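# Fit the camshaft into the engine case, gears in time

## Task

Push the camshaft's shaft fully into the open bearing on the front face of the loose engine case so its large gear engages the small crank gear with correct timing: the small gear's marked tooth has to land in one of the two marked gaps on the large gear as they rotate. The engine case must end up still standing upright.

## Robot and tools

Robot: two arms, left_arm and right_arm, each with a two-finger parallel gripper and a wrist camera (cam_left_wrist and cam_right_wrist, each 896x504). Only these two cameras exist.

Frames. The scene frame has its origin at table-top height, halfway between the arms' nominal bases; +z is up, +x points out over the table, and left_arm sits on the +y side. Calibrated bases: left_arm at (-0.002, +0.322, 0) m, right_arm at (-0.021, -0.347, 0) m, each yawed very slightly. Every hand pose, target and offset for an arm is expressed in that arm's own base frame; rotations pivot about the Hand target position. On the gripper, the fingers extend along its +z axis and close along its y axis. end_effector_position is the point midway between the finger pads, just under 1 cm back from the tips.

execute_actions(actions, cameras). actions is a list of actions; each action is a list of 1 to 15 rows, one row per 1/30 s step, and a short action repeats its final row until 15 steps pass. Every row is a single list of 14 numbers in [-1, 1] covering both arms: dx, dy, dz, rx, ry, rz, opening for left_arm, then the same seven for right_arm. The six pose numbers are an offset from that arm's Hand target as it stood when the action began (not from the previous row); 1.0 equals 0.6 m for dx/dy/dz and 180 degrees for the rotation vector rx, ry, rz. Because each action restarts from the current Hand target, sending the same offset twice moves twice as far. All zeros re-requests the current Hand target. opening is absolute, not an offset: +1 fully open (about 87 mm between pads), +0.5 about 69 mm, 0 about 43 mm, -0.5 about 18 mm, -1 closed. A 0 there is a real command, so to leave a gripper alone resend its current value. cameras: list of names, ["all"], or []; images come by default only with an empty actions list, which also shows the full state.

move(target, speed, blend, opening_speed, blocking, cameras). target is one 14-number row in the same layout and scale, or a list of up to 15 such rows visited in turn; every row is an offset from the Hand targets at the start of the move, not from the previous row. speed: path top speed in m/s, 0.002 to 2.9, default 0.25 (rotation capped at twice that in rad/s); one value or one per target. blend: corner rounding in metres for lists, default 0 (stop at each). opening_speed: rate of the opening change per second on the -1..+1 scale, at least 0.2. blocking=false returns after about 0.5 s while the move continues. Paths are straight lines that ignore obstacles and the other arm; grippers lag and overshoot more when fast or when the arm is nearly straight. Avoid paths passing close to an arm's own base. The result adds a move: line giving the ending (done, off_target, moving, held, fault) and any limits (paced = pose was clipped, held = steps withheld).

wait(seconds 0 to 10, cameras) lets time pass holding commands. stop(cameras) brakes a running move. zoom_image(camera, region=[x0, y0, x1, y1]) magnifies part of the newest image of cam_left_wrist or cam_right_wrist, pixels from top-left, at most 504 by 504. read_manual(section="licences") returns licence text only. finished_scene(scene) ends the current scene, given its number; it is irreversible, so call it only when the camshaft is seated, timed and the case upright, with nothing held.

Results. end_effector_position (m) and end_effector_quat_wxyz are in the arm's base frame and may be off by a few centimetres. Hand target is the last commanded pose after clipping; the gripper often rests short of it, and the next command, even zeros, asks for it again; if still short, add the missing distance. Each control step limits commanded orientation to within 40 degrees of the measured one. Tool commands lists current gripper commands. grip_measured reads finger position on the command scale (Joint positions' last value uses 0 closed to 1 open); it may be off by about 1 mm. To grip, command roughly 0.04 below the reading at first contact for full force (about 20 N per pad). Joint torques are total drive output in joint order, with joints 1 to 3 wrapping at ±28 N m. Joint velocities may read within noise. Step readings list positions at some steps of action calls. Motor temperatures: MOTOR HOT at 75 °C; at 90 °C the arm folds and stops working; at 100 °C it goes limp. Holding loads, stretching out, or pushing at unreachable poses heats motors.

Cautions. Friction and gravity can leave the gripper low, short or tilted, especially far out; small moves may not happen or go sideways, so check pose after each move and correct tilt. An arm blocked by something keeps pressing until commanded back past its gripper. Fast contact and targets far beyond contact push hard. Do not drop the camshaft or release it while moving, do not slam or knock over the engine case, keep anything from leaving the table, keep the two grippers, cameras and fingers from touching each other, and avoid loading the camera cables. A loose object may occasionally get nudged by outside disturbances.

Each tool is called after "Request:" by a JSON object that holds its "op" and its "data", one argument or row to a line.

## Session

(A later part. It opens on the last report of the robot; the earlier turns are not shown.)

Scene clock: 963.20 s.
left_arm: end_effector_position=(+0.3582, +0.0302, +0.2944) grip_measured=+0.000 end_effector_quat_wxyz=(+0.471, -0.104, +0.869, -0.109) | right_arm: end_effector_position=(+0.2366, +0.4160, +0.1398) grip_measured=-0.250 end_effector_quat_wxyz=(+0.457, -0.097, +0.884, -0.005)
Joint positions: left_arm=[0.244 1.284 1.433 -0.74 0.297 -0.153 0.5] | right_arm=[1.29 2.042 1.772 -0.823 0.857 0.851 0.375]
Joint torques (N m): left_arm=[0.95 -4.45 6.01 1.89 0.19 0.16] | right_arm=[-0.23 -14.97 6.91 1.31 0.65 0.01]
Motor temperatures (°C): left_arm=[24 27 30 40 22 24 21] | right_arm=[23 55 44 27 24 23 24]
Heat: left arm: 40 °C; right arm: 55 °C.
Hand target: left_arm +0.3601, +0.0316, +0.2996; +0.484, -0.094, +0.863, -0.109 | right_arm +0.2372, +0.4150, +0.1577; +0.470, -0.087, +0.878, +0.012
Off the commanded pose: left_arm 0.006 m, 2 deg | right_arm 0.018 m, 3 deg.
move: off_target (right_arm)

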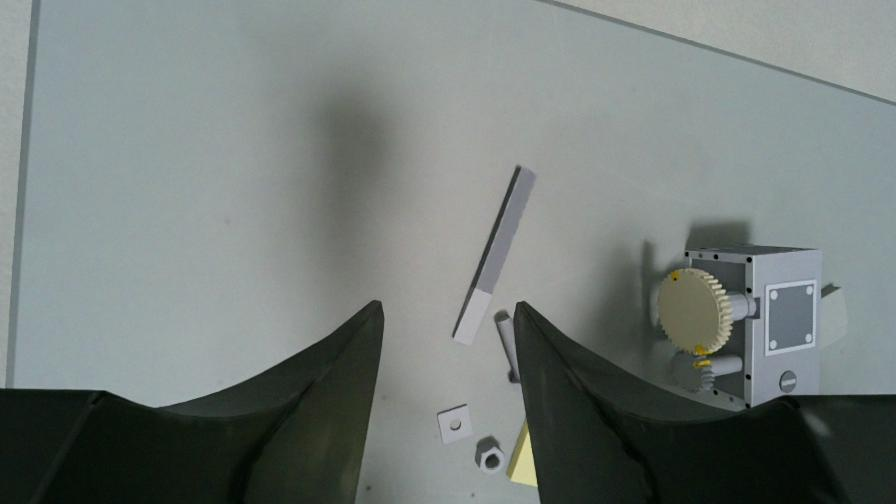

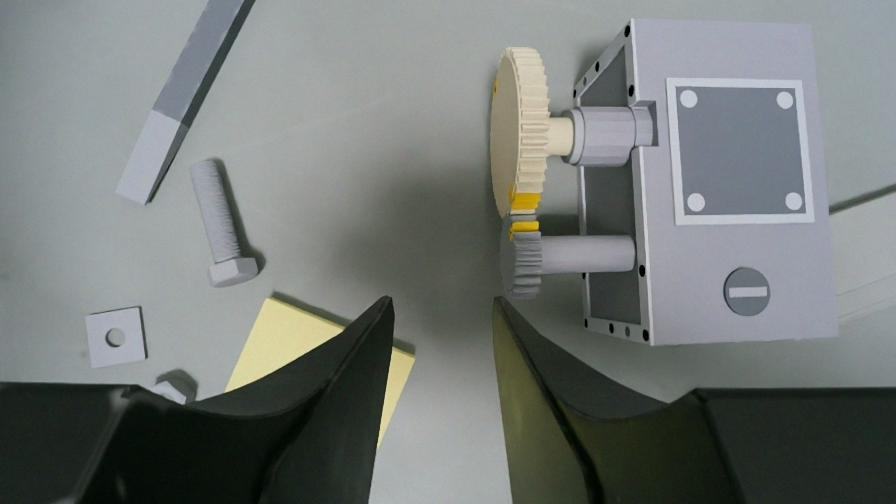

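Request:
{"op": "move", "data": {
  "target": [
    [0,0,0,0,0,0,0,-0.15,-0.02,0.08,0,0,0,-0.25],
    [0,-0.13,-0.05,0,0,0,0,-0.15,-0.15,0.15,0,0,0,-0.25]
  ],
  "blend": 0.02,
  "cameras": ["all"]
}}

Scene clock: 1036.80 s.
left_arm: end_effector_position=(+0.3590, -0.0454, +0.2605) grip_measured=+0.000 end_effector_quat_wxyz=(+0.466, -0.091, +0.873, -0.108) | right_arm: end_effector_position=(+0.1447, +0.3307, +0.2469) grip_measured=-0.250 end_effector_quat_wxyz=(+0.468, -0.096, +0.878, +0.015)
Joint positions: left_arm=[-0.07 1.226 1.254 -0.602 0.045 -0.301 0.5] | right_arm=[1.497 1.702 1.765 -1.328 0.941 1.123 0.375]
Joint torques (N m): left_arm=[-0.61 -5.2 6.28 1.93 -0.14 -0.15] | right_arm=[-0.95 -8.42 6.3 0.72 0.67 0.26]
Motor temperatures (°C): left_arm=[24 27 30 40 22 24 21] | right_arm=[22 59 44 29 24 23 24]
Heat: left arm: 40 °C; right arm: 59 °C.
Hand target: left_arm +0.3602, -0.0463, +0.2696; +0.484, -0.094, +0.863, -0.109 | right_arm +0.1471, +0.3250, +0.2477; +0.470, -0.088, +0.878, +0.012
Off the commanded pose: left_arm 0.009 m, 2 deg | right_arm 0.006 m, 1 deg.
move: done

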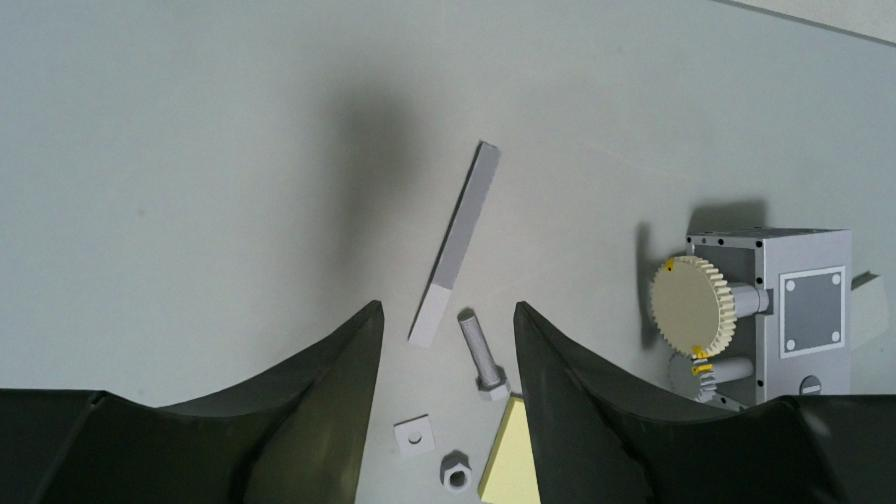

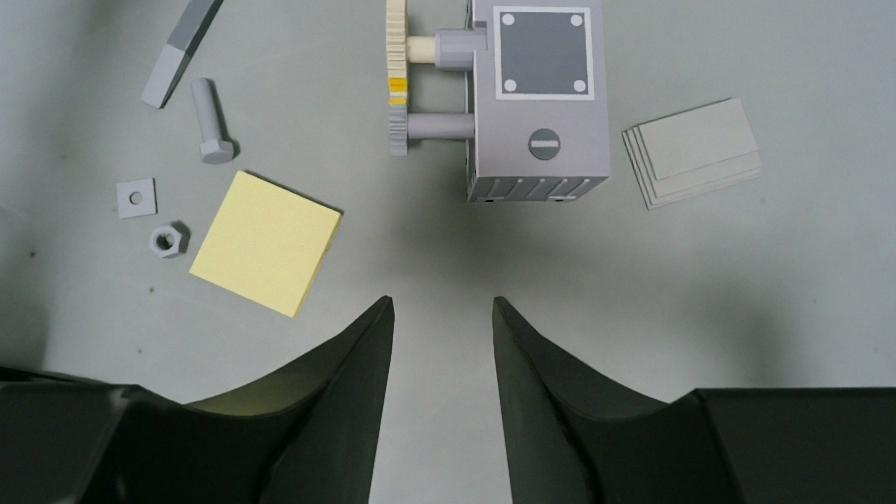

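Request:
{"op": "zoom_image", "data": {
  "camera": "cam_right_wrist",
  "region": [370, 0, 450, 165]
}}

Request:
{"op": "zoom_image", "data": {
  "camera": "cam_left_wrist",
  "region": [660, 330, 730, 410]
}}

Scaled by 3.055 from the camera's 896x504 image, which has a finer 1280x720 frame.

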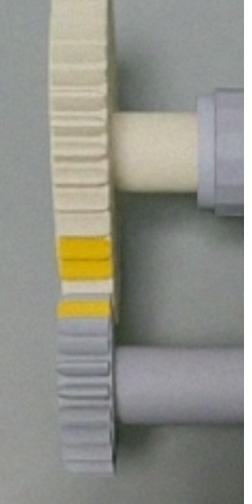

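Scaled by 6.300 from the camera's 896x504 image, which has a finer 1280x720 frame.

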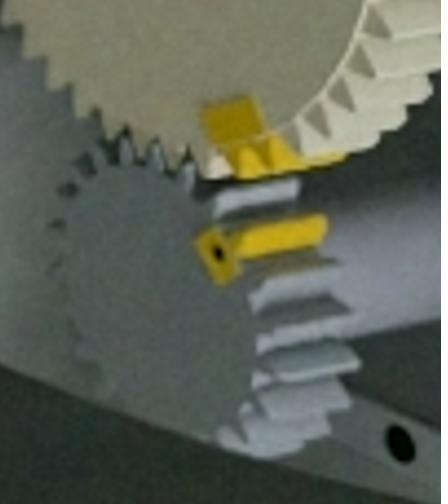

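Request:
{"op": "finished_scene", "data": {
  "scene": 2
}}

The scene is finished: the task was done.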